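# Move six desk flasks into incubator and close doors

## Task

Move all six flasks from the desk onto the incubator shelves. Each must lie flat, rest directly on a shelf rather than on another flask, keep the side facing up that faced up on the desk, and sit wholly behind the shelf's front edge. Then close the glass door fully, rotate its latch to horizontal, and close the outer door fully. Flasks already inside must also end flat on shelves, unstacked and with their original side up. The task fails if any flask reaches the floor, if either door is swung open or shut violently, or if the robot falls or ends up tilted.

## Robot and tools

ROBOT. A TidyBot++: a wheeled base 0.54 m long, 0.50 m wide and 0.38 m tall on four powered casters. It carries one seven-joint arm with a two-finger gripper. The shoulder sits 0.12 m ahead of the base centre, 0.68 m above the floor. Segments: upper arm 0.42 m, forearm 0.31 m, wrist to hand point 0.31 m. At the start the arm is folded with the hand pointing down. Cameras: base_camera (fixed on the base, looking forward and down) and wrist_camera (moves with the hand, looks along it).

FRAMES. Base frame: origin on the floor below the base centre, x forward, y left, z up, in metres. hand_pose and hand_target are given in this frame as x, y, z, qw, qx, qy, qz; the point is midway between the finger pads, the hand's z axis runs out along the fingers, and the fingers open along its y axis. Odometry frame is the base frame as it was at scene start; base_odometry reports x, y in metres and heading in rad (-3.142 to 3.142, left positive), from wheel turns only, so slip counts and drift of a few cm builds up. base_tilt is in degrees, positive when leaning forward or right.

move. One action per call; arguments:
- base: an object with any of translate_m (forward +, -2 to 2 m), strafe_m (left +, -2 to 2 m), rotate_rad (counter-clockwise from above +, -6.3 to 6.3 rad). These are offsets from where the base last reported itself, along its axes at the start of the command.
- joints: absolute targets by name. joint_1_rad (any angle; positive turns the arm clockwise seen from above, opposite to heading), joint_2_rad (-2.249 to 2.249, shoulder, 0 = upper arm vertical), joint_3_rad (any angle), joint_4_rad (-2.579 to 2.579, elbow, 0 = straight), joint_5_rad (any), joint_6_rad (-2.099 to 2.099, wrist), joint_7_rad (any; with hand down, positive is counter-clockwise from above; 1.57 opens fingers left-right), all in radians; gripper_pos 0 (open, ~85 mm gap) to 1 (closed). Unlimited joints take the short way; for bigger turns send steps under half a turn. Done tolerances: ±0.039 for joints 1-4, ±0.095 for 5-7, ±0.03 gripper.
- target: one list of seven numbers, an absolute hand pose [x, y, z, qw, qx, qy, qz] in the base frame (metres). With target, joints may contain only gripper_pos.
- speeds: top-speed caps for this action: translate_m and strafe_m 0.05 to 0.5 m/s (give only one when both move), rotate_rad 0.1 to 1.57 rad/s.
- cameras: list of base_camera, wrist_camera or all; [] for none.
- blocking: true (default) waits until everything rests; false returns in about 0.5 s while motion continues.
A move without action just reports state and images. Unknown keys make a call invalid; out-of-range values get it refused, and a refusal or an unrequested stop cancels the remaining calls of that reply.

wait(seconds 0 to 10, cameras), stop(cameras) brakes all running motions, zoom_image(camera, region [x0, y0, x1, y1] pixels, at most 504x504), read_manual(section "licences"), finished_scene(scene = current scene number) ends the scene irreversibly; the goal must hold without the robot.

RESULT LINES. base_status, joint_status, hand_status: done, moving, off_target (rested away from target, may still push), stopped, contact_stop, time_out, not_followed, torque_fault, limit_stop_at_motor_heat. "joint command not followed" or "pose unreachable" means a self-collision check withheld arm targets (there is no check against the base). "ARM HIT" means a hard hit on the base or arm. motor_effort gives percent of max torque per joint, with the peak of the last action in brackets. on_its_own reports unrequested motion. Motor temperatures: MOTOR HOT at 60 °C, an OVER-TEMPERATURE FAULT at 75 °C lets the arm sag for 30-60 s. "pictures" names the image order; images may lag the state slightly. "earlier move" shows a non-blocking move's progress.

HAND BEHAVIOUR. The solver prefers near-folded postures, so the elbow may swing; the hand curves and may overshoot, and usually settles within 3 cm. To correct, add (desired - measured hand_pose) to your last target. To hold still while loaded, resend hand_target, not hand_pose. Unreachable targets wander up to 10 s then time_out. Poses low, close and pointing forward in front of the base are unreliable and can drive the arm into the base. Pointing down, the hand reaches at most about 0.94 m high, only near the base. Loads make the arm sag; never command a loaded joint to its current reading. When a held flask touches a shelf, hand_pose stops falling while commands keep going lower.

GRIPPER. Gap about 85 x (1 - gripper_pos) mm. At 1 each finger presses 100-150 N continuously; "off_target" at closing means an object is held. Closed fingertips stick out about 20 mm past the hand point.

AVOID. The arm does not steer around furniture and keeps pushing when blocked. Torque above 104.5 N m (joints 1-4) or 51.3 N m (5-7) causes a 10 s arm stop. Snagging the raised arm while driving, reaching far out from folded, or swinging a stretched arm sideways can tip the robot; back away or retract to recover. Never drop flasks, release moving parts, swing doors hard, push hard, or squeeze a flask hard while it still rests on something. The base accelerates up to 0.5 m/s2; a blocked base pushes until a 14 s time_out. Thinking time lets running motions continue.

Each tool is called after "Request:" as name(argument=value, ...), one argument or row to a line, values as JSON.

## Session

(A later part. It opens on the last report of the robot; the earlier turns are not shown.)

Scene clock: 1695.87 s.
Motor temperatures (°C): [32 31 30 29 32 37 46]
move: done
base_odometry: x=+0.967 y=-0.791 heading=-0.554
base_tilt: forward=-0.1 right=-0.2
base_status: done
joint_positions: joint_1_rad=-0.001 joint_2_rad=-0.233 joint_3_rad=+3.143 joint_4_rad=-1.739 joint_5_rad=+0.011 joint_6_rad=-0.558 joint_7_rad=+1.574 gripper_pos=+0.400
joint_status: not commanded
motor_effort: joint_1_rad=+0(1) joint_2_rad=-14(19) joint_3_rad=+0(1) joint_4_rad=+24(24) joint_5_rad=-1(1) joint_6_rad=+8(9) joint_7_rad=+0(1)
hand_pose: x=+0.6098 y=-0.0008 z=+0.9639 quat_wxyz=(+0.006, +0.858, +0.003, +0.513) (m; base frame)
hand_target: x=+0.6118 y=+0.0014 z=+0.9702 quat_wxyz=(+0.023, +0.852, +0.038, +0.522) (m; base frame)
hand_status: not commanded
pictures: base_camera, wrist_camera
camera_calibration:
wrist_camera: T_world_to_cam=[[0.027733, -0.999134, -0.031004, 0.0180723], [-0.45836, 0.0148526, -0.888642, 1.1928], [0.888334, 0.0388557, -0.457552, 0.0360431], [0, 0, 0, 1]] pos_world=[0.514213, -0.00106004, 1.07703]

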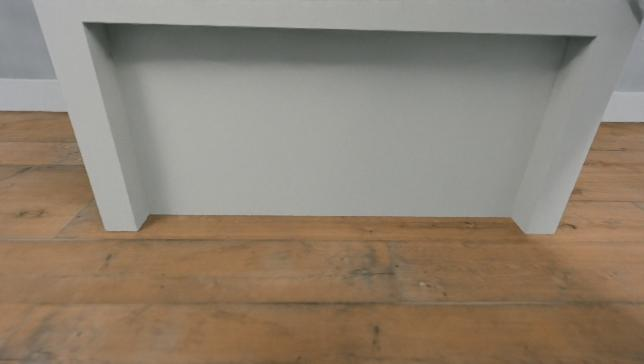

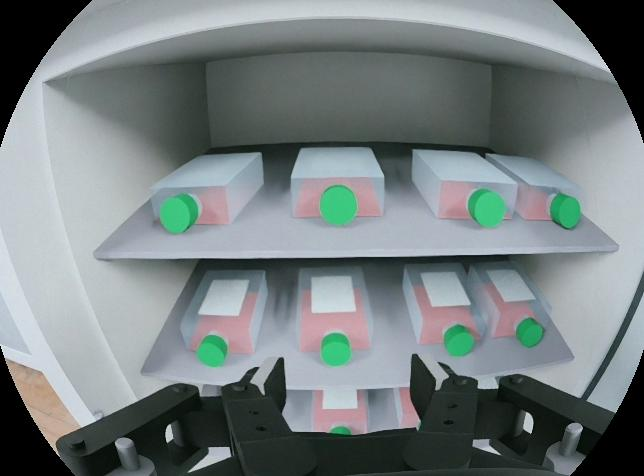

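Request:
move(
  base={"translate_m":-0.6},
  speeds={"translate_m":0.3},
)

Request:
move(
  target=[0.60,0,1.01,0,0.924,0,0.383],
)

Request:
zoom_image(
  camera="wrist_camera",
  region=[100, 0, 600, 400],
)

Request:
move(
  base={"rotate_rad":-0.5},
)

Scene clock: 1707.97 s.
Motor temperatures (°C): [32 31 30 29 32 37 46]
move: done
base_odometry: x=+0.457 y=-0.475 heading=-0.555
base_tilt: forward=-0.1 right=-0.2
base_status: done
joint_positions: joint_1_rad=-0.001 joint_2_rad=-0.233 joint_3_rad=+3.143 joint_4_rad=-1.740 joint_5_rad=+0.011 joint_6_rad=-0.558 joint_7_rad=+1.574 gripper_pos=+0.400
joint_status: not commanded
motor_effort: joint_1_rad=+0(1) joint_2_rad=-13(17) joint_3_rad=+0(1) joint_4_rad=+24(25) joint_5_rad=+0(1) joint_6_rad=+8(9) joint_7_rad=-1(2)
hand_pose: x=+0.6096 y=-0.0008 z=+0.9640 quat_wxyz=(+0.006, +0.858, +0.003, +0.513) (m; base frame)
hand_target: x=+0.6118 y=+0.0014 z=+0.9702 quat_wxyz=(+0.023, +0.852, +0.038, +0.522) (m; base frame)
hand_status: not commanded
pictures: base_camera, wrist_camera
camera_calibration:
wrist_camera: T_world_to_cam=[[0.0277401, -0.999134, -0.0309979, 0.0180676], [-0.458162, 0.0148526, -0.888745, 1.19272], [0.888436, 0.0388559, -0.457353, 0.0359541], [0, 0, 0, 1]] pos_world=[0.514013, -0.00106004, 1.07703]

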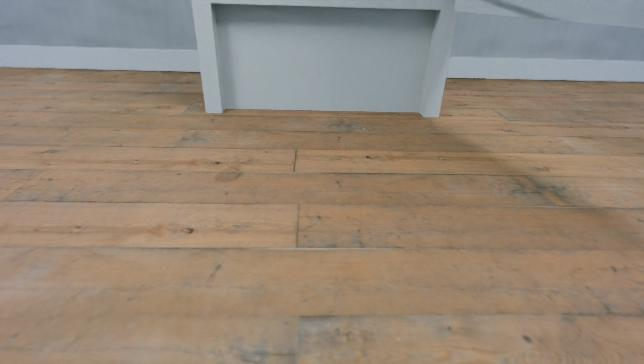

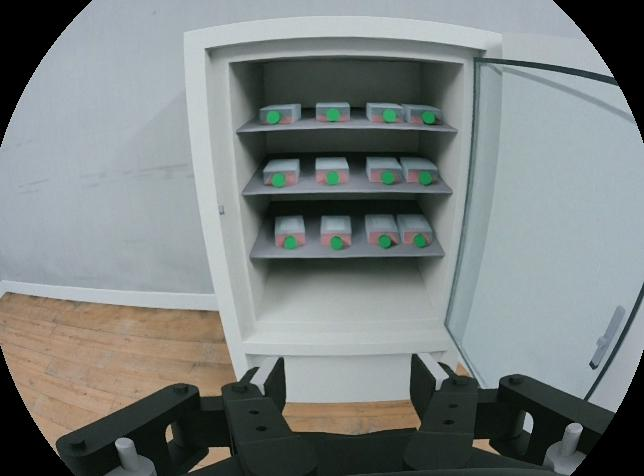

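Scene clock: 1710.07 s.
Motor temperatures (°C): [32 31 30 29 32 37 46]
move: done
base_odometry: x=+0.457 y=-0.475 heading=-0.555
base_tilt: forward=-0.1 right=-0.2
base_status: not commanded
joint_positions: joint_1_rad=-0.001 joint_2_rad=-0.088 joint_3_rad=+3.151 joint_4_rad=-1.239 joint_5_rad=+0.011 joint_6_rad=-1.160 joint_7_rad=+1.574 gripper_pos=+0.400
joint_status: not commanded
motor_effort: joint_1_rad=+0(1) joint_2_rad=-17(18) joint_3_rad=+0(0) joint_4_rad=+21(25) joint_5_rad=+0(1) joint_6_rad=+7(9) joint_7_rad=-1(1)
hand_pose: x=+0.5989 y=-0.0061 z=+1.0194 quat_wxyz=(+0.007, +0.915, -0.003, +0.404) (m; base frame)
hand_target: x=+0.6000 y=+0.0000 z=+1.0100 quat_wxyz=(+0.000, +0.924, +0.000, +0.383) (m; base frame)
hand_status: done (0.011 m and 2.7 deg from the pose sent, 0.047 m and 16.7 deg at the start)
pictures: base_camera, wrist_camera
camera_calibration:
wrist_camera: T_world_to_cam=[[0.00520317, -0.999254, -0.0382615, 0.0357796], [-0.660698, 0.0252859, -0.750226, 1.21726], [0.750634, 0.0291829, -0.660073, 0.360126], [0, 0, 0, 1]] pos_world=[0.533731, -0.00553611, 1.1523]

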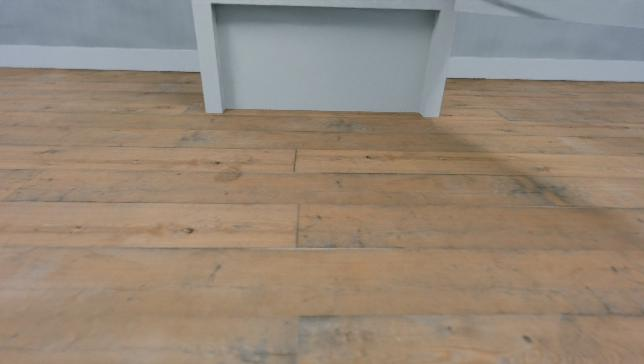

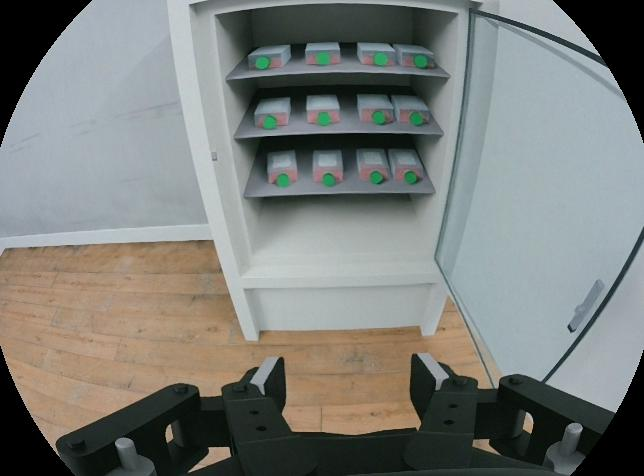

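Scaled by 1.008.

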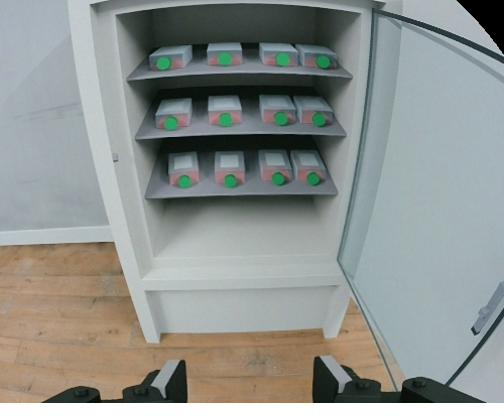

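Scene clock: 1711.50 s.
Motor temperatures (°C): [32 31 30 29 32 37 46]
move: done
base_odometry: x=+0.457 y=-0.475 heading=-1.054
base_tilt: forward=-0.1 right=-0.2
base_status: done
joint_positions: joint_1_rad=-0.008 joint_2_rad=-0.083 joint_3_rad=+3.166 joint_4_rad=-1.239 joint_5_rad=+0.011 joint_6_rad=-1.162 joint_7_rad=+1.574 gripper_pos=+0.400
joint_status: not commanded
motor_effort: joint_1_rad=+0(2) joint_2_rad=-17(18) joint_3_rad=+0(2) joint_4_rad=+21(22) joint_5_rad=+0(1) joint_6_rad=+7(8) joint_7_rad=+0(2)
hand_pose: x=+0.6002 y=-0.0102 z=+1.0167 quat_wxyz=(+0.008, +0.916, -0.006, +0.401) (m; base frame)
hand_target: x=+0.6000 y=+0.0000 z=+1.0100 quat_wxyz=(+0.000, +0.924, +0.000, +0.383) (m; base frame)
hand_status: not commanded
pictures: base_camera, wrist_camera
camera_calibration:
wrist_camera: T_world_to_cam=[[-0.00284564, -0.999217, -0.0394676, 0.0375014], [-0.665469, 0.0313518, -0.745767, 1.2147], [0.74642, 0.0241422, -0.665037, 0.365007], [0, 0, 0, 1]] pos_world=[0.536002, -0.00942311, 1.15011]

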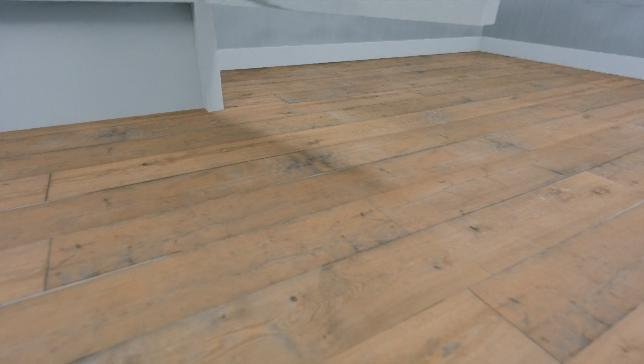

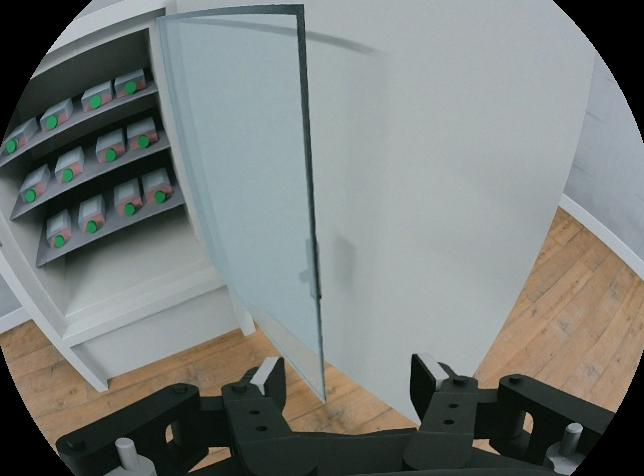

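Request:
move(
  base={"rotate_rad":0.5},
  joints={"gripper_pos":0.0},
  cameras=[],
)

Request:
move(
  base={"strafe_m":-0.42},
  speeds={"strafe_m":0.2},
)

Scene clock: 1741.80 s.
Motor temperatures (°C): [32 31 30 29 32 37 46]
move: done
base_odometry: x=+0.457 y=-0.475 heading=-0.557
base_tilt: forward=-0.1 right=-0.2
base_status: done
joint_positions: joint_1_rad=-0.015 joint_2_rad=-0.082 joint_3_rad=+3.160 joint_4_rad=-1.238 joint_5_rad=+0.011 joint_6_rad=-1.163 joint_7_rad=+1.574 gripper_pos=+0.000
joint_status: all done
motor_effort: joint_1_rad=+0(2) joint_2_rad=-17(19) joint_3_rad=+0(2) joint_4_rad=+21(22) joint_5_rad=+0(2) joint_6_rad=+7(8) joint_7_rad=-1(1)
hand_pose: x=+0.6005 y=-0.0039 z=+1.0160 quat_wxyz=(+0.006, +0.917, -0.001, +0.400) (m; base frame)
hand_target: x=+0.6000 y=+0.0000 z=+1.0100 quat_wxyz=(+0.000, +0.924, +0.000, +0.383) (m; base frame)
hand_status: not commanded
pictures: none
No camera images: "cameras" was empty.

Scene clock: 1744.63 s.
Motor temperatures (°C): [32 31 30 29 32 37 46]
move: done
base_odometry: x=+0.235 y=-0.832 heading=-0.555
base_tilt: forward=-0.1 right=-0.3
base_status: done
joint_positions: joint_1_rad=-0.016 joint_2_rad=-0.082 joint_3_rad=+3.163 joint_4_rad=-1.238 joint_5_rad=+0.011 joint_6_rad=-1.163 joint_7_rad=+1.574 gripper_pos=+0.000
joint_status: not commanded
motor_effort: joint_1_rad=+0(2) joint_2_rad=-18(19) joint_3_rad=+0(4) joint_4_rad=+21(22) joint_5_rad=+0(1) joint_6_rad=+7(8) joint_7_rad=-1(1)
hand_pose: x=+0.6006 y=-0.0049 z=+1.0159 quat_wxyz=(+0.006, +0.917, -0.001, +0.400) (m; base frame)
hand_target: x=+0.6000 y=+0.0000 z=+1.0100 quat_wxyz=(+0.000, +0.924, +0.000, +0.383) (m; base frame)
hand_status: not commanded
pictures: base_camera, wrist_camera
camera_calibration:
wrist_camera: T_world_to_cam=[[0.00787652, -0.999197, -0.0392932, 0.0361977], [-0.667517, 0.0240038, -0.744207, 1.21374], [0.744553, 0.0320906, -0.666792, 0.366999], [0, 0, 0, 1]] pos_world=[0.536659, -0.00474309, 1.14941]

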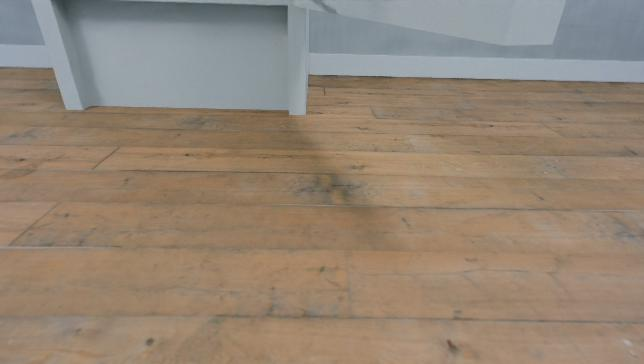

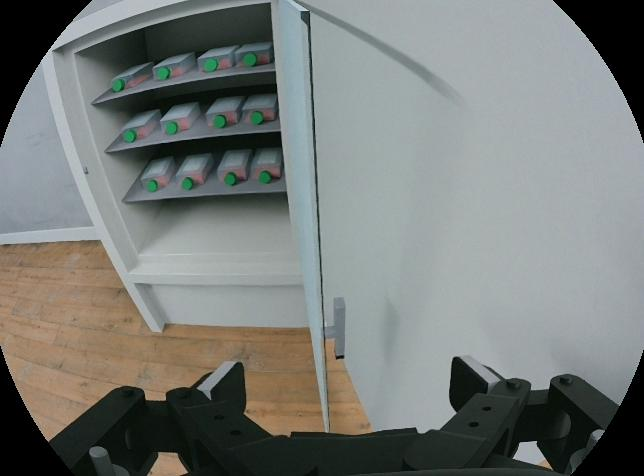

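Request:
move(
  base={"translate_m":0.14},
  speeds={"translate_m":0.1},
  cameras=["wrist_camera"],
)

Scene clock: 1751.90 s.
Motor temperatures (°C): [32 31 30 29 32 37 46]
move: done
base_odometry: x=+0.354 y=-0.906 heading=-0.556
base_tilt: forward=-0.1 right=-0.2
base_status: done
joint_positions: joint_1_rad=-0.016 joint_2_rad=-0.072 joint_3_rad=+3.163 joint_4_rad=-1.236 joint_5_rad=+0.011 joint_6_rad=-1.165 joint_7_rad=+1.574 gripper_pos=+0.000
joint_status: not commanded
motor_effort: joint_1_rad=+0(2) joint_2_rad=-17(20) joint_3_rad=+0(2) joint_4_rad=+22(23) joint_5_rad=+0(1) joint_6_rad=+7(8) joint_7_rad=+0(2)
hand_pose: x=+0.6036 y=-0.0049 z=+1.0116 quat_wxyz=(+0.006, +0.919, -0.001, +0.395) (m; base frame)
hand_target: x=+0.6000 y=+0.0000 z=+1.0100 quat_wxyz=(+0.000, +0.924, +0.000, +0.383) (m; base frame)
hand_status: not commanded
pictures: wrist_camera
camera_calibration:
wrist_camera: T_world_to_cam=[[0.00746848, -0.999202, -0.0392337, 0.0362718], [-0.675118, 0.0239049, -0.737323, 1.2101], [0.737672, 0.0319941, -0.674401, 0.373768], [0, 0, 0, 1]] pos_world=[0.540974, -0.00464288, 1.14573]

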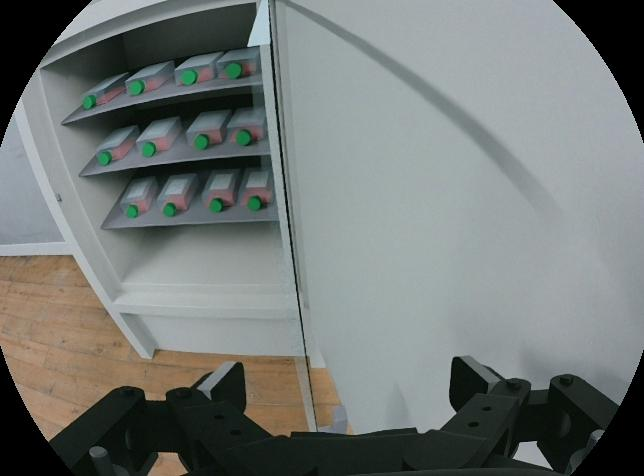

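Request:
move(
  base={"translate_m":0.06},
  speeds={"translate_m":0.08},
  cameras=[],
)

Request:
move(
  base={"strafe_m":0.1},
  speeds={"strafe_m":0.06},
  cameras=["wrist_camera"],
)

Scene clock: 1759.00 s.
Motor temperatures (°C): [32 31 30 29 32 37 46]
move: done
base_odometry: x=+0.405 y=-0.938 heading=-0.556
base_tilt: forward=+0.0 right=-0.3
base_status: done
joint_positions: joint_1_rad=-0.016 joint_2_rad=-0.082 joint_3_rad=+3.163 joint_4_rad=-1.235 joint_5_rad=+0.011 joint_6_rad=-1.198 joint_7_rad=+1.574 gripper_pos=+0.000
joint_status: not commanded
motor_effort: joint_1_rad=-1(2) joint_2_rad=-13(19) joint_3_rad=+0(2) joint_4_rad=+21(23) joint_5_rad=-1(2) joint_6_rad=+9(16) joint_7_rad=+0(2)
hand_pose: x=+0.5934 y=-0.0052 z=+1.0097 quat_wxyz=(+0.006, +0.923, -0.002, +0.385) (m; base frame)
hand_target: x=+0.6000 y=+0.0000 z=+1.0100 quat_wxyz=(+0.000, +0.924, +0.000, +0.383) (m; base frame)
hand_status: not commanded
pictures: none
No camera images: "cameras" was empty.

Scene clock: 1761.17 s.
Motor temperatures (°C): [32 31 30 29 32 37 46]
move: done
base_odometry: x=+0.458 y=-0.853 heading=-0.556
base_tilt: forward=+0.0 right=-0.3
base_status: done
joint_positions: joint_1_rad=-0.016 joint_2_rad=-0.088 joint_3_rad=+3.163 joint_4_rad=-1.235 joint_5_rad=+0.011 joint_6_rad=-1.215 joint_7_rad=+1.574 gripper_pos=+0.000
joint_status: not commanded
motor_effort: joint_1_rad=+0(3) joint_2_rad=-11(15) joint_3_rad=+0(5) joint_4_rad=+21(23) joint_5_rad=+0(3) joint_6_rad=+9(14) joint_7_rad=-1(2)
hand_pose: x=+0.5876 y=-0.0046 z=+1.0091 quat_wxyz=(+0.006, +0.925, -0.001, +0.380) (m; base frame)
hand_target: x=+0.6000 y=+0.0000 z=+1.0100 quat_wxyz=(+0.000, +0.924, +0.000, +0.383) (m; base frame)
hand_status: not commanded
pictures: wrist_camera
camera_calibration:
wrist_camera: T_world_to_cam=[[0.00643781, -0.99917, -0.0402253, 0.0381171], [-0.698164, 0.0243078, -0.715525, 1.18907], [0.715909, 0.0326903, -0.697428, 0.419886], [0, 0, 0, 1]] pos_world=[0.529321, -0.00454442, 1.14518]

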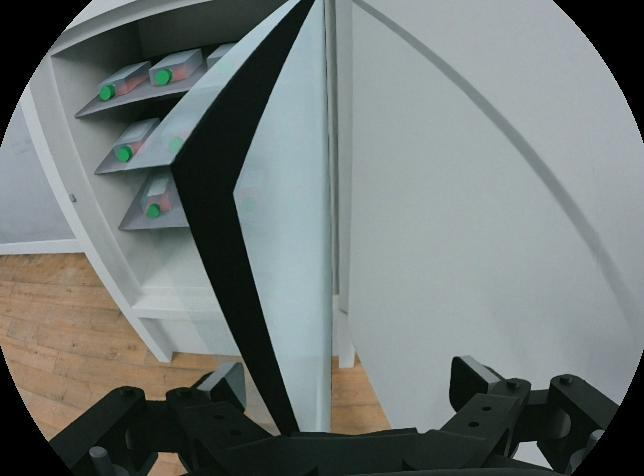

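Request:
move(
  base={"translate_m":-0.03,"strafe_m":0.08},
  speeds={"strafe_m":0.06},
  cameras=["wrist_camera"],
)

Scene clock: 1767.47 s.
Motor temperatures (°C): [32 31 30 29 32 37 46]
move: done
base_odometry: x=+0.475 y=-0.769 heading=-0.556
base_tilt: forward=-0.1 right=-0.3
base_status: done
joint_positions: joint_1_rad=-0.016 joint_2_rad=-0.079 joint_3_rad=+3.165 joint_4_rad=-1.235 joint_5_rad=+0.011 joint_6_rad=-1.215 joint_7_rad=+1.574 gripper_pos=+0.000
joint_status: not commanded
motor_effort: joint_1_rad=+0(3) joint_2_rad=-17(18) joint_3_rad=+0(3) joint_4_rad=+21(22) joint_5_rad=-1(2) joint_6_rad=+6(10) joint_7_rad=+0(1)
hand_pose: x=+0.5906 y=-0.0056 z=+1.0048 quat_wxyz=(+0.006, +0.927, -0.002, +0.376) (m; base frame)
hand_target: x=+0.6000 y=+0.0000 z=+1.0100 quat_wxyz=(+0.000, +0.924, +0.000, +0.383) (m; base frame)
hand_status: not commanded
pictures: wrist_camera
camera_calibration:
wrist_camera: T_world_to_cam=[[0.00409494, -0.99918, -0.0402759, 0.0384497], [-0.704545, 0.0256994, -0.709194, 1.1855], [0.709648, 0.0312803, -0.703862, 0.424941], [0, 0, 0, 1]] pos_world=[0.533525, -0.0053409, 1.1414]

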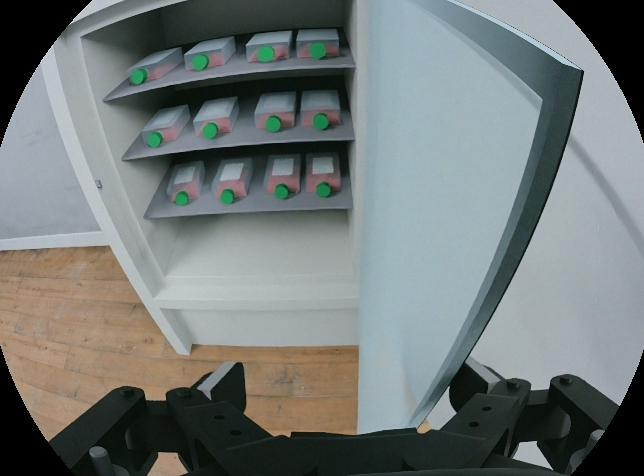

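Request:
move(
  base={"strafe_m":0.08},
  speeds={"strafe_m":0.06},
  cameras=["wrist_camera"],
)

Scene clock: 1778.90 s.
Motor temperatures (°C): [32 31 30 29 32 37 46]
move: done
base_odometry: x=+0.517 y=-0.701 heading=-0.556
base_tilt: forward=-0.1 right=-0.2
base_status: done
joint_positions: joint_1_rad=-0.016 joint_2_rad=-0.078 joint_3_rad=+3.165 joint_4_rad=-1.234 joint_5_rad=+0.011 joint_6_rad=-1.215 joint_7_rad=+1.574 gripper_pos=+0.000
joint_status: not commanded
motor_effort: joint_1_rad=-1(2) joint_2_rad=-17(22) joint_3_rad=+0(3) joint_4_rad=+21(22) joint_5_rad=+0(3) joint_6_rad=+7(8) joint_7_rad=+0(1)
hand_pose: x=+0.5910 y=-0.0061 z=+1.0045 quat_wxyz=(+0.007, +0.927, -0.003, +0.376) (m; base frame)
hand_target: x=+0.6000 y=+0.0000 z=+1.0100 quat_wxyz=(+0.000, +0.924, +0.000, +0.383) (m; base frame)
hand_status: not commanded
pictures: wrist_camera
camera_calibration:
wrist_camera: T_world_to_cam=[[0.00300801, -0.999198, -0.0399217, 0.0381146], [-0.705029, 0.0261925, -0.708694, 1.18535], [0.709172, 0.0302777, -0.704385, 0.42524], [0, 0, 0, 1]] pos_world=[0.534021, -0.00583848, 1.1411]

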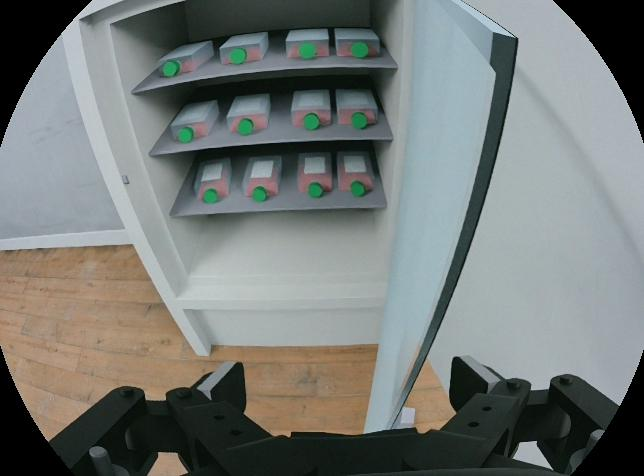

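Request:
move(
  base={"translate_m":0.02,"strafe_m":0.1},
  speeds={"strafe_m":0.06},
  cameras=["wrist_camera"],
)

Scene clock: 1786.47 s.
Motor temperatures (°C): [32 30 30 29 32 37 46]
move: done
base_odometry: x=+0.587 y=-0.627 heading=-0.556
base_tilt: forward=-0.1 right=-0.2
base_status: done
joint_positions: joint_1_rad=-0.016 joint_2_rad=-0.078 joint_3_rad=+3.166 joint_4_rad=-1.234 joint_5_rad=+0.012 joint_6_rad=-1.215 joint_7_rad=+1.574 gripper_pos=+0.000
joint_status: not commanded
motor_effort: joint_1_rad=+0(3) joint_2_rad=-17(19) joint_3_rad=+0(3) joint_4_rad=+21(22) joint_5_rad=-1(4) joint_6_rad=+7(8) joint_7_rad=+0(1)
hand_pose: x=+0.5911 y=-0.0063 z=+1.0045 quat_wxyz=(+0.007, +0.927, -0.003, +0.376) (m; base frame)
hand_target: x=+0.6000 y=+0.0000 z=+1.0100 quat_wxyz=(+0.000, +0.924, +0.000, +0.383) (m; base frame)
hand_status: not commanded
pictures: wrist_camera
camera_calibration:
wrist_camera: T_world_to_cam=[[0.00265276, -0.999208, -0.0397059, 0.0379588], [-0.705072, 0.0262879, -0.708648, 1.18539], [0.709131, 0.0298754, -0.704444, 0.425261], [0, 0, 0, 1]] pos_world=[0.534119, -0.00593753, 1.1411]

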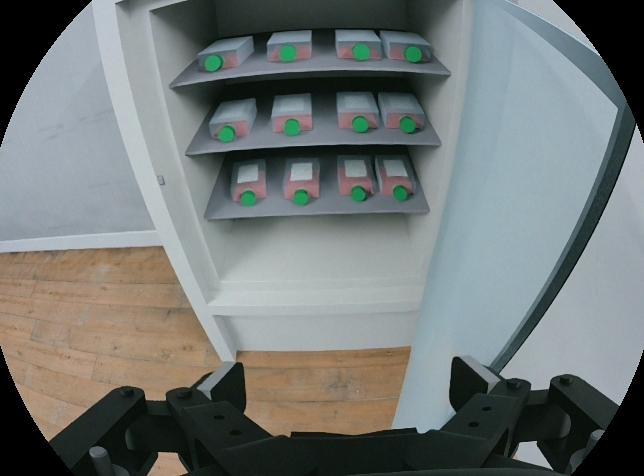

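Request:
move(
  base={"translate_m":-0.15},
  speeds={"translate_m":0.1},
  cameras=["wrist_camera"],
)

Request:
move(
  base={"strafe_m":-0.3},
  speeds={"strafe_m":0.15},
  joints={"gripper_pos":1.0},
  cameras=["wrist_camera"],
)

Scene clock: 1802.47 s.
Motor temperatures (°C): [32 30 30 29 32 37 46]
move: done
base_odometry: x=+0.459 y=-0.547 heading=-0.556
base_tilt: forward=+0.0 right=-0.2
base_status: done
joint_positions: joint_1_rad=-0.016 joint_2_rad=-0.070 joint_3_rad=+3.166 joint_4_rad=-1.234 joint_5_rad=+0.012 joint_6_rad=-1.215 joint_7_rad=+1.574 gripper_pos=+0.000
joint_status: not commanded
motor_effort: joint_1_rad=+0(1) joint_2_rad=-17(22) joint_3_rad=+0(1) joint_4_rad=+21(22) joint_5_rad=+0(1) joint_6_rad=+7(8) joint_7_rad=+0(1)
hand_pose: x=+0.5936 y=-0.0063 z=+1.0013 quat_wxyz=(+0.007, +0.928, -0.003, +0.373) (m; base frame)
hand_target: x=+0.6000 y=+0.0000 z=+1.0100 quat_wxyz=(+0.000, +0.924, +0.000, +0.383) (m; base frame)
hand_status: not commanded
pictures: wrist_camera
camera_calibration:
wrist_camera: T_world_to_cam=[[0.00238475, -0.999213, -0.0395851, 0.0378459], [-0.709816, 0.0261918, -0.7039, 1.18296], [0.704383, 0.0297768, -0.709196, 0.42884], [0, 0, 0, 1]] pos_world=[0.537529, -0.00593732, 1.13832]

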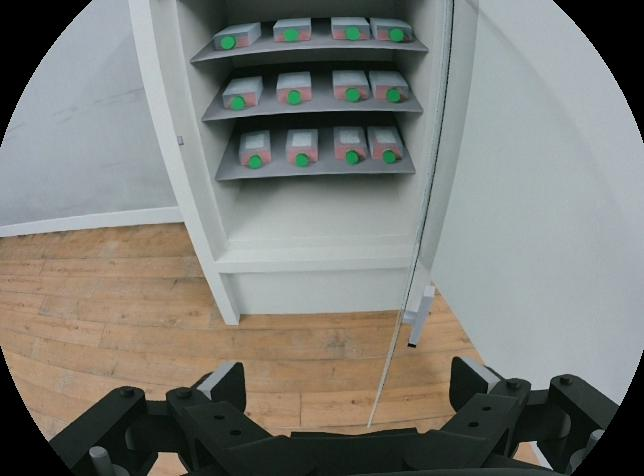

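Scene clock: 1805.10 s.
Motor temperatures (°C): [32 30 30 29 32 37 46]
move: done
base_odometry: x=+0.300 y=-0.802 heading=-0.557
base_tilt: forward=-0.1 right=-0.1
base_status: done
joint_positions: joint_1_rad=-0.017 joint_2_rad=-0.070 joint_3_rad=+3.165 joint_4_rad=-1.234 joint_5_rad=+0.012 joint_6_rad=-1.215 joint_7_rad=+1.574 gripper_pos=+0.999
joint_status: all done
motor_effort: joint_1_rad=+0(2) joint_2_rad=-17(18) joint_3_rad=+0(3) joint_4_rad=+21(22) joint_5_rad=+0(1) joint_6_rad=+7(7) joint_7_rad=+0(1)
hand_pose: x=+0.5936 y=-0.0058 z=+1.0013 quat_wxyz=(+0.007, +0.928, -0.002, +0.373) (m; base frame)
hand_target: x=+0.6000 y=+0.0000 z=+1.0100 quat_wxyz=(+0.000, +0.924, +0.000, +0.383) (m; base frame)
hand_status: not commanded
pictures: wrist_camera
camera_calibration:
wrist_camera: T_world_to_cam=[[0.00337393, -0.99921, -0.0395959, 0.0377243], [-0.709878, 0.0254951, -0.703863, 1.18294], [0.704316, 0.030483, -0.709232, 0.428905], [0, 0, 0, 1]] pos_world=[0.537534, -0.00553909, 1.13832]

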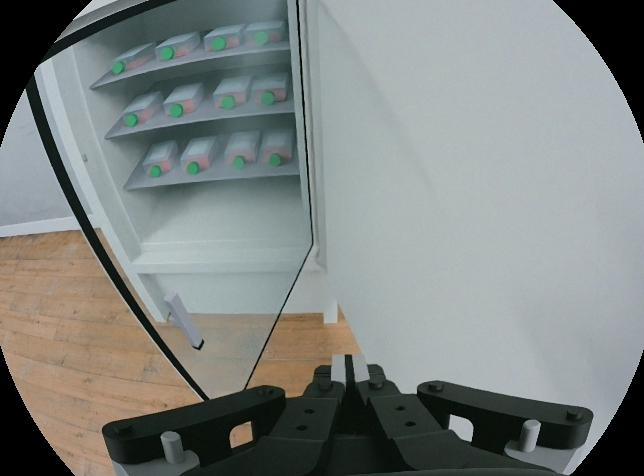

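Request:
move(
  base={"translate_m":0.3},
  speeds={"translate_m":0.15},
  cameras=["wrist_camera"],
)

Request:
move(
  base={"strafe_m":0.25},
  speeds={"strafe_m":0.08},
  cameras=["wrist_camera"],
)

Scene clock: 1817.67 s.
Motor temperatures (°C): [32 30 30 29 32 37 46]
move: time_out
base_odometry: x=+0.531 y=-0.946 heading=-0.561
base_tilt: forward=+0.0 right=-0.2
base_status: translate_m time_out (by the wheels' count: +0.272 of +0.300)
joint_positions: joint_1_rad=-0.018 joint_2_rad=-0.060 joint_3_rad=+3.165 joint_4_rad=-1.230 joint_5_rad=+0.010 joint_6_rad=-1.214 joint_7_rad=+1.574 gripper_pos=+0.999
joint_status: not commanded
motor_effort: joint_1_rad=+0(4) joint_2_rad=-18(36) joint_3_rad=+0(5) joint_4_rad=+21(24) joint_5_rad=+0(2) joint_6_rad=+7(10) joint_7_rad=+0(1)
hand_pose: x=+0.5975 y=-0.0048 z=+0.9978 quat_wxyz=(+0.006, +0.929, -0.002, +0.369) (m; base frame)
hand_target: x=+0.6000 y=+0.0000 z=+1.0100 quat_wxyz=(+0.000, +0.924, +0.000, +0.383) (m; base frame)
hand_status: not commanded
pictures: wrist_camera
camera_calibration:
wrist_camera: T_world_to_cam=[[0.00476926, -0.999157, -0.0407798, 0.0389672], [-0.714875, 0.0251087, -0.698801, 1.1812], [0.699236, 0.0324852, -0.714152, 0.431574], [0, 0, 0, 1]] pos_world=[0.542453, -0.0047438, 1.13522]

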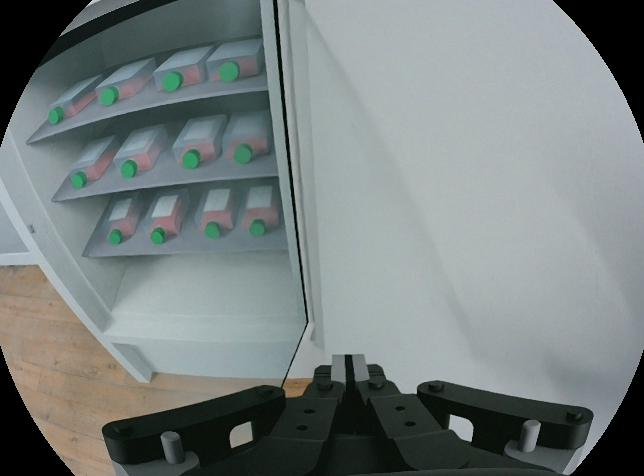

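not run: a stop that you did not command came earlier in this reply.

Request:
move(
  base={"translate_m":-0.02,"strafe_m":0.2},
  speeds={"strafe_m":0.08},
  cameras=["wrist_camera"],
)

Request:
move(
  base={"translate_m":0.15,"strafe_m":0.2},
  speeds={"strafe_m":0.08},
)

Scene clock: 1829.13 s.
Motor temperatures (°C): [32 30 30 29 32 37 46]
move: done
base_odometry: x=+0.621 y=-0.766 heading=-0.561
base_tilt: forward=+0.0 right=-0.3
base_status: done
joint_positions: joint_1_rad=-0.017 joint_2_rad=-0.060 joint_3_rad=+3.166 joint_4_rad=-1.230 joint_5_rad=+0.011 joint_6_rad=-1.214 joint_7_rad=+1.574 gripper_pos=+0.999
joint_status: not commanded
motor_effort: joint_1_rad=+0(3) joint_2_rad=-17(19) joint_3_rad=+0(3) joint_4_rad=+21(22) joint_5_rad=+0(3) joint_6_rad=+6(8) joint_7_rad=-1(2)
hand_pose: x=+0.5975 y=-0.0053 z=+0.9978 quat_wxyz=(+0.006, +0.929, -0.002, +0.369) (m; base frame)
hand_target: x=+0.6000 y=+0.0000 z=+1.0100 quat_wxyz=(+0.000, +0.924, +0.000, +0.383) (m; base frame)
hand_status: not commanded
pictures: wrist_camera
camera_calibration:
wrist_camera: T_world_to_cam=[[0.00385973, -0.999181, -0.0402693, 0.0384839], [-0.714858, 0.0254022, -0.698808, 1.18121], [0.699259, 0.0314841, -0.714175, 0.4316], [0, 0, 0, 1]] pos_world=[0.542449, -0.00514143, 1.13523]

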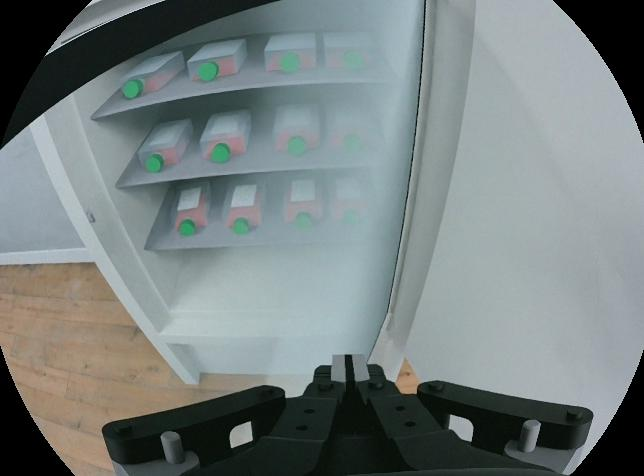

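Scene clock: 1832.80 s.
Motor temperatures (°C): [32 30 30 29 32 37 46]
move: done
base_odometry: x=+0.854 y=-0.676 heading=-0.560
base_tilt: forward=-0.1 right=-0.3
base_status: done
joint_positions: joint_1_rad=-0.017 joint_2_rad=-0.060 joint_3_rad=+3.166 joint_4_rad=-1.230 joint_5_rad=+0.011 joint_6_rad=-1.214 joint_7_rad=+1.574 gripper_pos=+0.999
joint_status: not commanded
motor_effort: joint_1_rad=+0(3) joint_2_rad=-17(21) joint_3_rad=+0(3) joint_4_rad=+21(22) joint_5_rad=+0(3) joint_6_rad=+7(9) joint_7_rad=+0(1)
hand_pose: x=+0.5972 y=-0.0058 z=+0.9983 quat_wxyz=(+0.007, +0.929, -0.002, +0.370) (m; base frame)
hand_target: x=+0.6000 y=+0.0000 z=+1.0100 quat_wxyz=(+0.000, +0.924, +0.000, +0.383) (m; base frame)
hand_status: not commanded
pictures: base_camera, wrist_camera
camera_calibration:
wrist_camera: T_world_to_cam=[[0.00291186, -0.999203, -0.0398209, 0.0381087], [-0.714246, 0.0257923, -0.699419, 1.18157], [0.699888, 0.0304785, -0.713602, 0.431184], [0, 0, 0, 1]] pos_world=[0.542042, -0.00553902, 1.13563]

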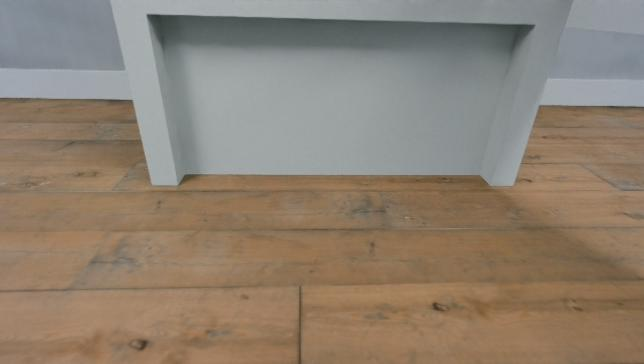

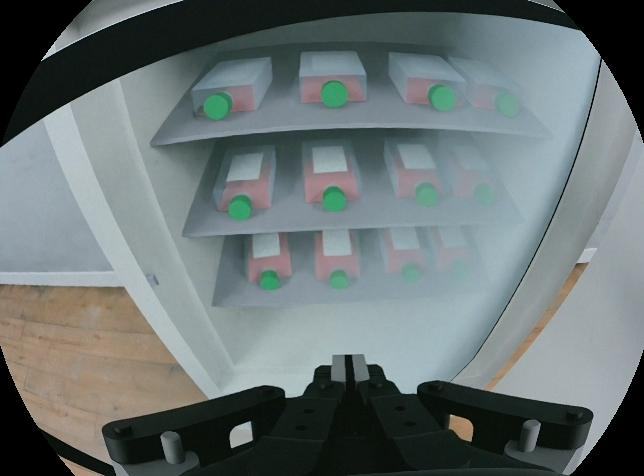

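Request:
move(
  base={"translate_m":0.17,"strafe_m":0.11},
  speeds={"translate_m":0.1},
  cameras=[],
)

Request:
move(
  base={"translate_m":0.08},
  speeds={"translate_m":0.06},
)

Scene clock: 1844.67 s.
Motor temperatures (°C): [32 30 30 29 32 37 46]
move: done
base_odometry: x=+1.057 y=-0.673 heading=-0.560
base_tilt: forward=-0.1 right=-0.2
base_status: done
joint_positions: joint_1_rad=-0.017 joint_2_rad=-0.062 joint_3_rad=+3.167 joint_4_rad=-1.230 joint_5_rad=+0.012 joint_6_rad=-1.217 joint_7_rad=+1.574 gripper_pos=+0.999
joint_status: not commanded
motor_effort: joint_1_rad=+0(3) joint_2_rad=-17(21) joint_3_rad=+0(3) joint_4_rad=+21(22) joint_5_rad=+0(3) joint_6_rad=+7(10) joint_7_rad=+0(1)
hand_pose: x=+0.5963 y=-0.0065 z=+0.9985 quat_wxyz=(+0.007, +0.929, -0.003, +0.369) (m; base frame)
hand_target: x=+0.6000 y=+0.0000 z=+1.0100 quat_wxyz=(+0.000, +0.924, +0.000, +0.383) (m; base frame)
hand_status: not commanded
pictures: none
No camera images: "cameras" was empty.

Scene clock: 1846.50 s.
Motor temperatures (°C): [31 30 30 29 32 37 46]
move: done
base_odometry: x=+1.125 y=-0.715 heading=-0.560
base_tilt: forward=-0.1 right=-0.2
base_status: done
joint_positions: joint_1_rad=-0.017 joint_2_rad=-0.061 joint_3_rad=+3.167 joint_4_rad=-1.230 joint_5_rad=+0.012 joint_6_rad=-1.217 joint_7_rad=+1.574 gripper_pos=+0.999
joint_status: not commanded
motor_effort: joint_1_rad=+0(1) joint_2_rad=-18(21) joint_3_rad=+0(2) joint_4_rad=+21(22) joint_5_rad=+0(1) joint_6_rad=+7(10) joint_7_rad=+0(1)
hand_pose: x=+0.5964 y=-0.0064 z=+0.9979 quat_wxyz=(+0.007, +0.930, -0.003, +0.368) (m; base frame)
hand_target: x=+0.6000 y=+0.0000 z=+1.0100 quat_wxyz=(+0.000, +0.924, +0.000, +0.383) (m; base frame)
hand_status: not commanded
pictures: base_camera, wrist_camera
camera_calibration:
wrist_camera: T_world_to_cam=[[0.00161647, -0.99922, -0.0394554, 0.0378919], [-0.715957, 0.0263891, -0.697646, 1.18001], [0.698143, 0.0293761, -0.715356, 0.434343], [0, 0, 0, 1]] pos_world=[0.54154, -0.00603635, 1.13543]

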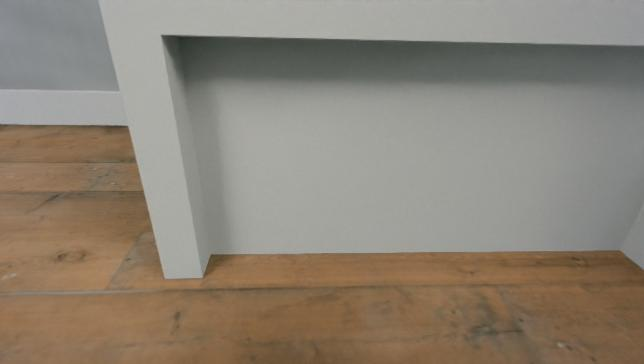

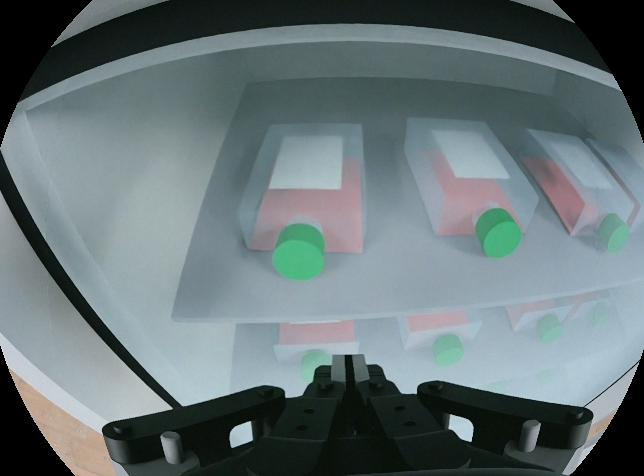

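Request:
move(
  base={"translate_m":0.035},
  speeds={"translate_m":0.06},
  cameras=["base_camera"],
)

Scene clock: 1856.57 s.
Motor temperatures (°C): [31 30 30 29 32 37 46]
move: done
base_odometry: x=+1.155 y=-0.733 heading=-0.559
base_tilt: forward=-0.2 right=-0.3
base_status: done
joint_positions: joint_1_rad=-0.017 joint_2_rad=-0.085 joint_3_rad=+3.167 joint_4_rad=-1.231 joint_5_rad=+0.012 joint_6_rad=-1.264 joint_7_rad=+1.574 gripper_pos=+0.999
joint_status: not commanded
motor_effort: joint_1_rad=+0(2) joint_2_rad=-12(20) joint_3_rad=+0(2) joint_4_rad=+23(25) joint_5_rad=+0(1) joint_6_rad=+15(19) joint_7_rad=-1(1)
hand_pose: x=+0.5777 y=-0.0064 z=+0.9990 quat_wxyz=(+0.007, +0.934, -0.003, +0.358) (m; base frame)
hand_target: x=+0.6000 y=+0.0000 z=+1.0100 quat_wxyz=(+0.000, +0.924, +0.000, +0.383) (m; base frame)
hand_status: not commanded
pictures: base_camera

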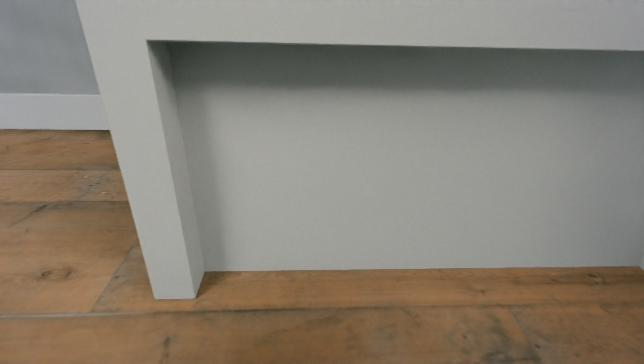

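Request:
move(
  base={"translate_m":-0.17,"strafe_m":0.137},
  speeds={"translate_m":0.15},
  cameras=[],
)

Request:
move(
  target=[0.573,-0.003,0.804,0,0.7716,0,0.636],
)

Scene clock: 1866.73 s.
Motor temperatures (°C): [31 30 30 29 32 37 46]
move: done
base_odometry: x=+1.084 y=-0.527 heading=-0.560
base_tilt: forward=-0.1 right=-0.2
base_status: done
joint_positions: joint_1_rad=-0.017 joint_2_rad=-0.068 joint_3_rad=+3.167 joint_4_rad=-1.228 joint_5_rad=+0.012 joint_6_rad=-1.231 joint_7_rad=+1.574 gripper_pos=+0.999
joint_status: not commanded
motor_effort: joint_1_rad=+0(2) joint_2_rad=-17(20) joint_3_rad=+0(2) joint_4_rad=+21(23) joint_5_rad=+0(1) joint_6_rad=+6(13) joint_7_rad=-1(1)
hand_pose: x=+0.5912 y=-0.0066 z=+0.9996 quat_wxyz=(+0.007, +0.930, -0.003, +0.367) (m; base frame)
hand_target: x=+0.6000 y=+0.0000 z=+1.0100 quat_wxyz=(+0.000, +0.924, +0.000, +0.383) (m; base frame)
hand_status: not commanded
pictures: none
No camera images: "cameras" was empty.

Scene clock: 1869.83 s.
Motor temperatures (°C): [31 30 30 29 32 37 46]
move: done
base_odometry: x=+1.084 y=-0.527 heading=-0.560
base_tilt: forward=-0.1 right=-0.2
base_status: not commanded
joint_positions: joint_1_rad=-0.017 joint_2_rad=-0.116 joint_3_rad=+3.167 joint_4_rad=-2.551 joint_5_rad=+0.012 joint_6_rad=+0.591 joint_7_rad=+1.574 gripper_pos=+0.999
joint_status: not commanded
motor_effort: joint_1_rad=-1(1) joint_2_rad=-12(21) joint_3_rad=+0(0) joint_4_rad=+18(23) joint_5_rad=-1(1) joint_6_rad=+9(10) joint_7_rad=+0(1)
hand_pose: x=+0.5746 y=-0.0007 z=+0.7770 quat_wxyz=(+0.003, +0.797, +0.003, +0.604) (m; base frame)
hand_target: x=+0.5730 y=-0.0030 z=+0.8040 quat_wxyz=(+0.000, +0.772, +0.000, +0.636) (m; base frame)
hand_status: done (0.027 m and 4.6 deg from the pose sent, 0.196 m and 36.0 deg at the start)
pictures: base_camera, wrist_camera
camera_calibration:
wrist_camera: T_world_to_cam=[[0.0379825, -0.998839, -0.0296205, 0.00645226], [-0.252509, 0.0190864, -0.967406, 0.953505], [0.966849, 0.0442239, -0.251491, -0.223467], [0, 0, 0, 1]] pos_world=[0.456582, -0.00187161, 0.866419]

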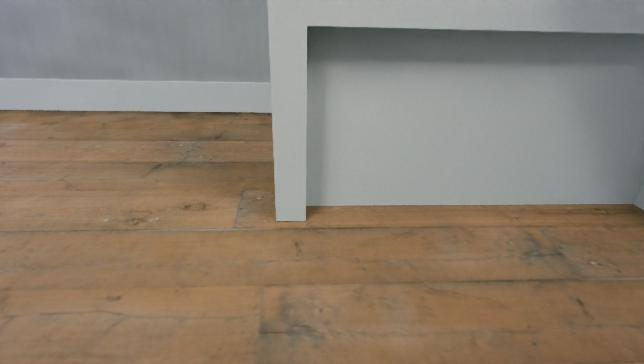

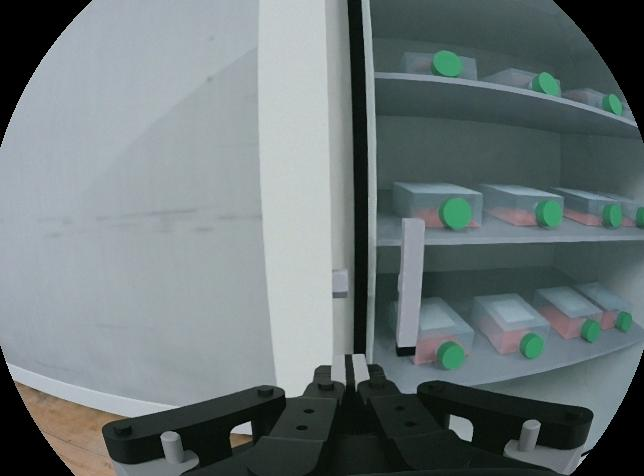

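Request:
move(
  target=[0.573,-0.003,0.822,0,0.7716,0,0.636],
  cameras=[],
)

Request:
move(
  base={"translate_m":0.15},
  speeds={"translate_m":0.08},
)

Scene clock: 1885.70 s.
Motor temperatures (°C): [31 30 30 29 32 37 46]
move: done
base_odometry: x=+1.084 y=-0.527 heading=-0.560
base_tilt: forward=-0.1 right=-0.2
base_status: not commanded
joint_positions: joint_1_rad=-0.017 joint_2_rad=-0.177 joint_3_rad=+3.167 joint_4_rad=-2.528 joint_5_rad=+0.012 joint_6_rad=+0.560 joint_7_rad=+1.574 gripper_pos=+0.999
joint_status: not commanded
motor_effort: joint_1_rad=+0(1) joint_2_rad=-12(14) joint_3_rad=+0(0) joint_4_rad=+20(20) joint_5_rad=-1(1) joint_6_rad=+10(10) joint_7_rad=+0(1)
hand_pose: x=+0.5724 y=-0.0010 z=+0.8066 quat_wxyz=(+0.002, +0.781, +0.002, +0.625) (m; base frame)
hand_target: x=+0.5730 y=-0.0030 z=+0.8220 quat_wxyz=(+0.000, +0.772, +0.000, +0.636) (m; base frame)
hand_status: done (0.015 m and 1.7 deg from the pose sent, 0.045 m and 4.6 deg at the start)
pictures: none
No camera images: "cameras" was empty.

Scene clock: 1888.17 s.
Motor temperatures (°C): [31 30 30 29 32 37 46]
move: done
base_odometry: x=+1.210 y=-0.606 heading=-0.560
base_tilt: forward=-0.1 right=-0.3
base_status: done
joint_positions: joint_1_rad=-0.017 joint_2_rad=-0.241 joint_3_rad=+3.167 joint_4_rad=-2.579 joint_5_rad=+0.012 joint_6_rad=+0.560 joint_7_rad=+1.574 gripper_pos=+0.999
joint_status: not commanded
motor_effort: joint_1_rad=+0(2) joint_2_rad=-1(13) joint_3_rad=+1(2) joint_4_rad=+30(34) joint_5_rad=-1(2) joint_6_rad=+11(12) joint_7_rad=-1(1)
hand_pose: x=+0.5500 y=-0.0010 z=+0.8081 quat_wxyz=(+0.002, +0.777, +0.002, +0.630) (m; base frame)
hand_target: x=+0.5730 y=-0.0030 z=+0.8220 quat_wxyz=(+0.000, +0.772, +0.000, +0.636) (m; base frame)
hand_status: not commanded
pictures: base_camera, wrist_camera
camera_calibration:
wrist_camera: T_world_to_cam=[[0.0395709, -0.998785, -0.0293875, 0.00690479], [-0.189273, 0.0213857, -0.981692, 0.954123], [0.981127, 0.0444087, -0.188197, -0.250774], [0, 0, 0, 1]] pos_world=[0.426358, -0.00237166, 0.889663]

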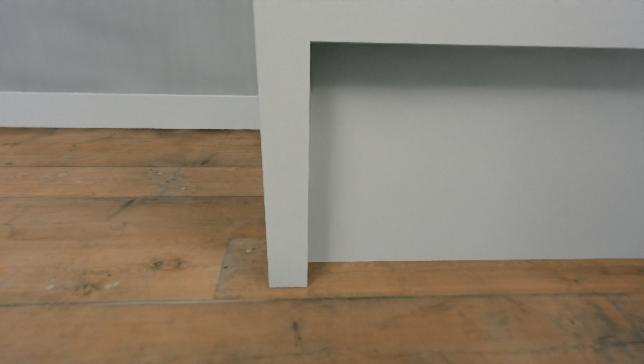

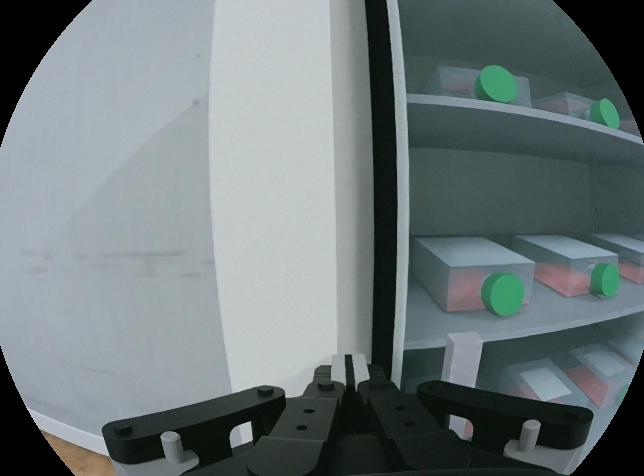

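Request:
move(
  base={"translate_m":-0.06,"strafe_m":-0.016},
  speeds={"translate_m":0.1},
  cameras=["wrist_camera"],
)

Request:
move(
  base={"translate_m":0.078},
  speeds={"translate_m":0.06},
)

Scene clock: 1904.80 s.
Motor temperatures (°C): [31 30 30 29 32 37 46]
move: done
base_odometry: x=+1.151 y=-0.588 heading=-0.560
base_tilt: forward=-0.1 right=-0.3
base_status: done
joint_positions: joint_1_rad=-0.017 joint_2_rad=-0.205 joint_3_rad=+3.169 joint_4_rad=-2.527 joint_5_rad=+0.012 joint_6_rad=+0.560 joint_7_rad=+1.574 gripper_pos=+0.999
joint_status: not commanded
motor_effort: joint_1_rad=+0(1) joint_2_rad=-11(12) joint_3_rad=+0(2) joint_4_rad=+20(29) joint_5_rad=+0(1) joint_6_rad=+9(12) joint_7_rad=+0(1)
hand_pose: x=+0.5689 y=-0.0019 z=+0.8199 quat_wxyz=(+0.003, +0.772, +0.001, +0.636) (m; base frame)
hand_target: x=+0.5730 y=-0.0030 z=+0.8220 quat_wxyz=(+0.000, +0.772, +0.000, +0.636) (m; base frame)
hand_status: not commanded
pictures: wrist_camera
camera_calibration:
wrist_camera: T_world_to_cam=[[0.0382423, -0.998876, -0.028018, 0.00525482], [-0.17349, 0.0209758, -0.984612, 0.96269], [0.984093, 0.0425147, -0.172493, -0.28171], [0, 0, 0, 1]] pos_world=[0.444045, -0.00296745, 0.89943]

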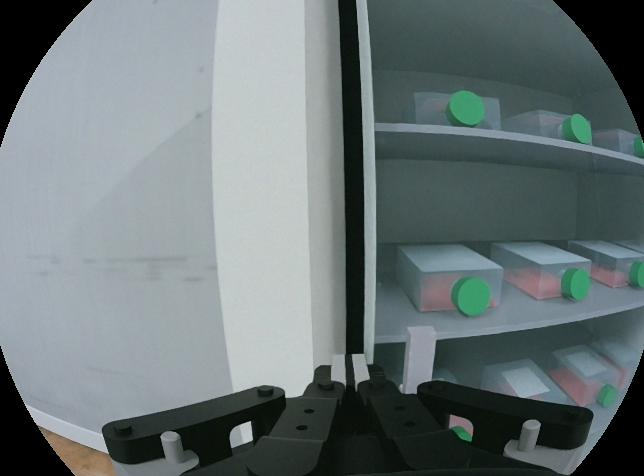

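Scene clock: 1906.60 s.
Motor temperatures (°C): [31 30 30 29 32 37 46]
move: done
base_odometry: x=+1.217 y=-0.630 heading=-0.560
base_tilt: forward=-0.1 right=-0.3
base_status: done
joint_positions: joint_1_rad=-0.017 joint_2_rad=-0.205 joint_3_rad=+3.169 joint_4_rad=-2.527 joint_5_rad=+0.012 joint_6_rad=+0.560 joint_7_rad=+1.574 gripper_pos=+0.999
joint_status: not commanded
motor_effort: joint_1_rad=+0(1) joint_2_rad=-10(14) joint_3_rad=+0(2) joint_4_rad=+20(21) joint_5_rad=-1(1) joint_6_rad=+10(10) joint_7_rad=-1(1)
hand_pose: x=+0.5689 y=-0.0020 z=+0.8198 quat_wxyz=(+0.003, +0.772, +0.001, +0.636) (m; base frame)
hand_target: x=+0.5730 y=-0.0030 z=+0.8220 quat_wxyz=(+0.000, +0.772, +0.000, +0.636) (m; base frame)
hand_status: not commanded
pictures: base_camera, wrist_camera
camera_calibration:
wrist_camera: T_world_to_cam=[[0.0380176, -0.998882, -0.0280904, 0.00531748], [-0.17378, 0.0210735, -0.984559, 0.962675], [0.98405, 0.0423121, -0.172785, -0.281441], [0, 0, 0, 1]] pos_world=[0.444044, -0.00306698, 0.899331]

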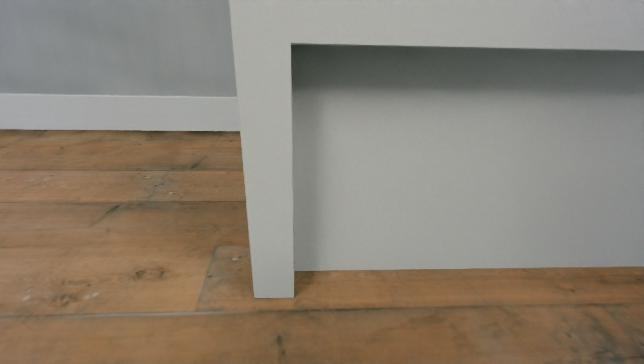

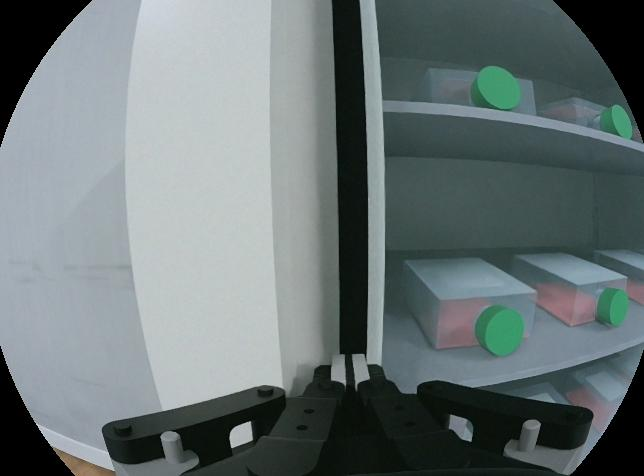

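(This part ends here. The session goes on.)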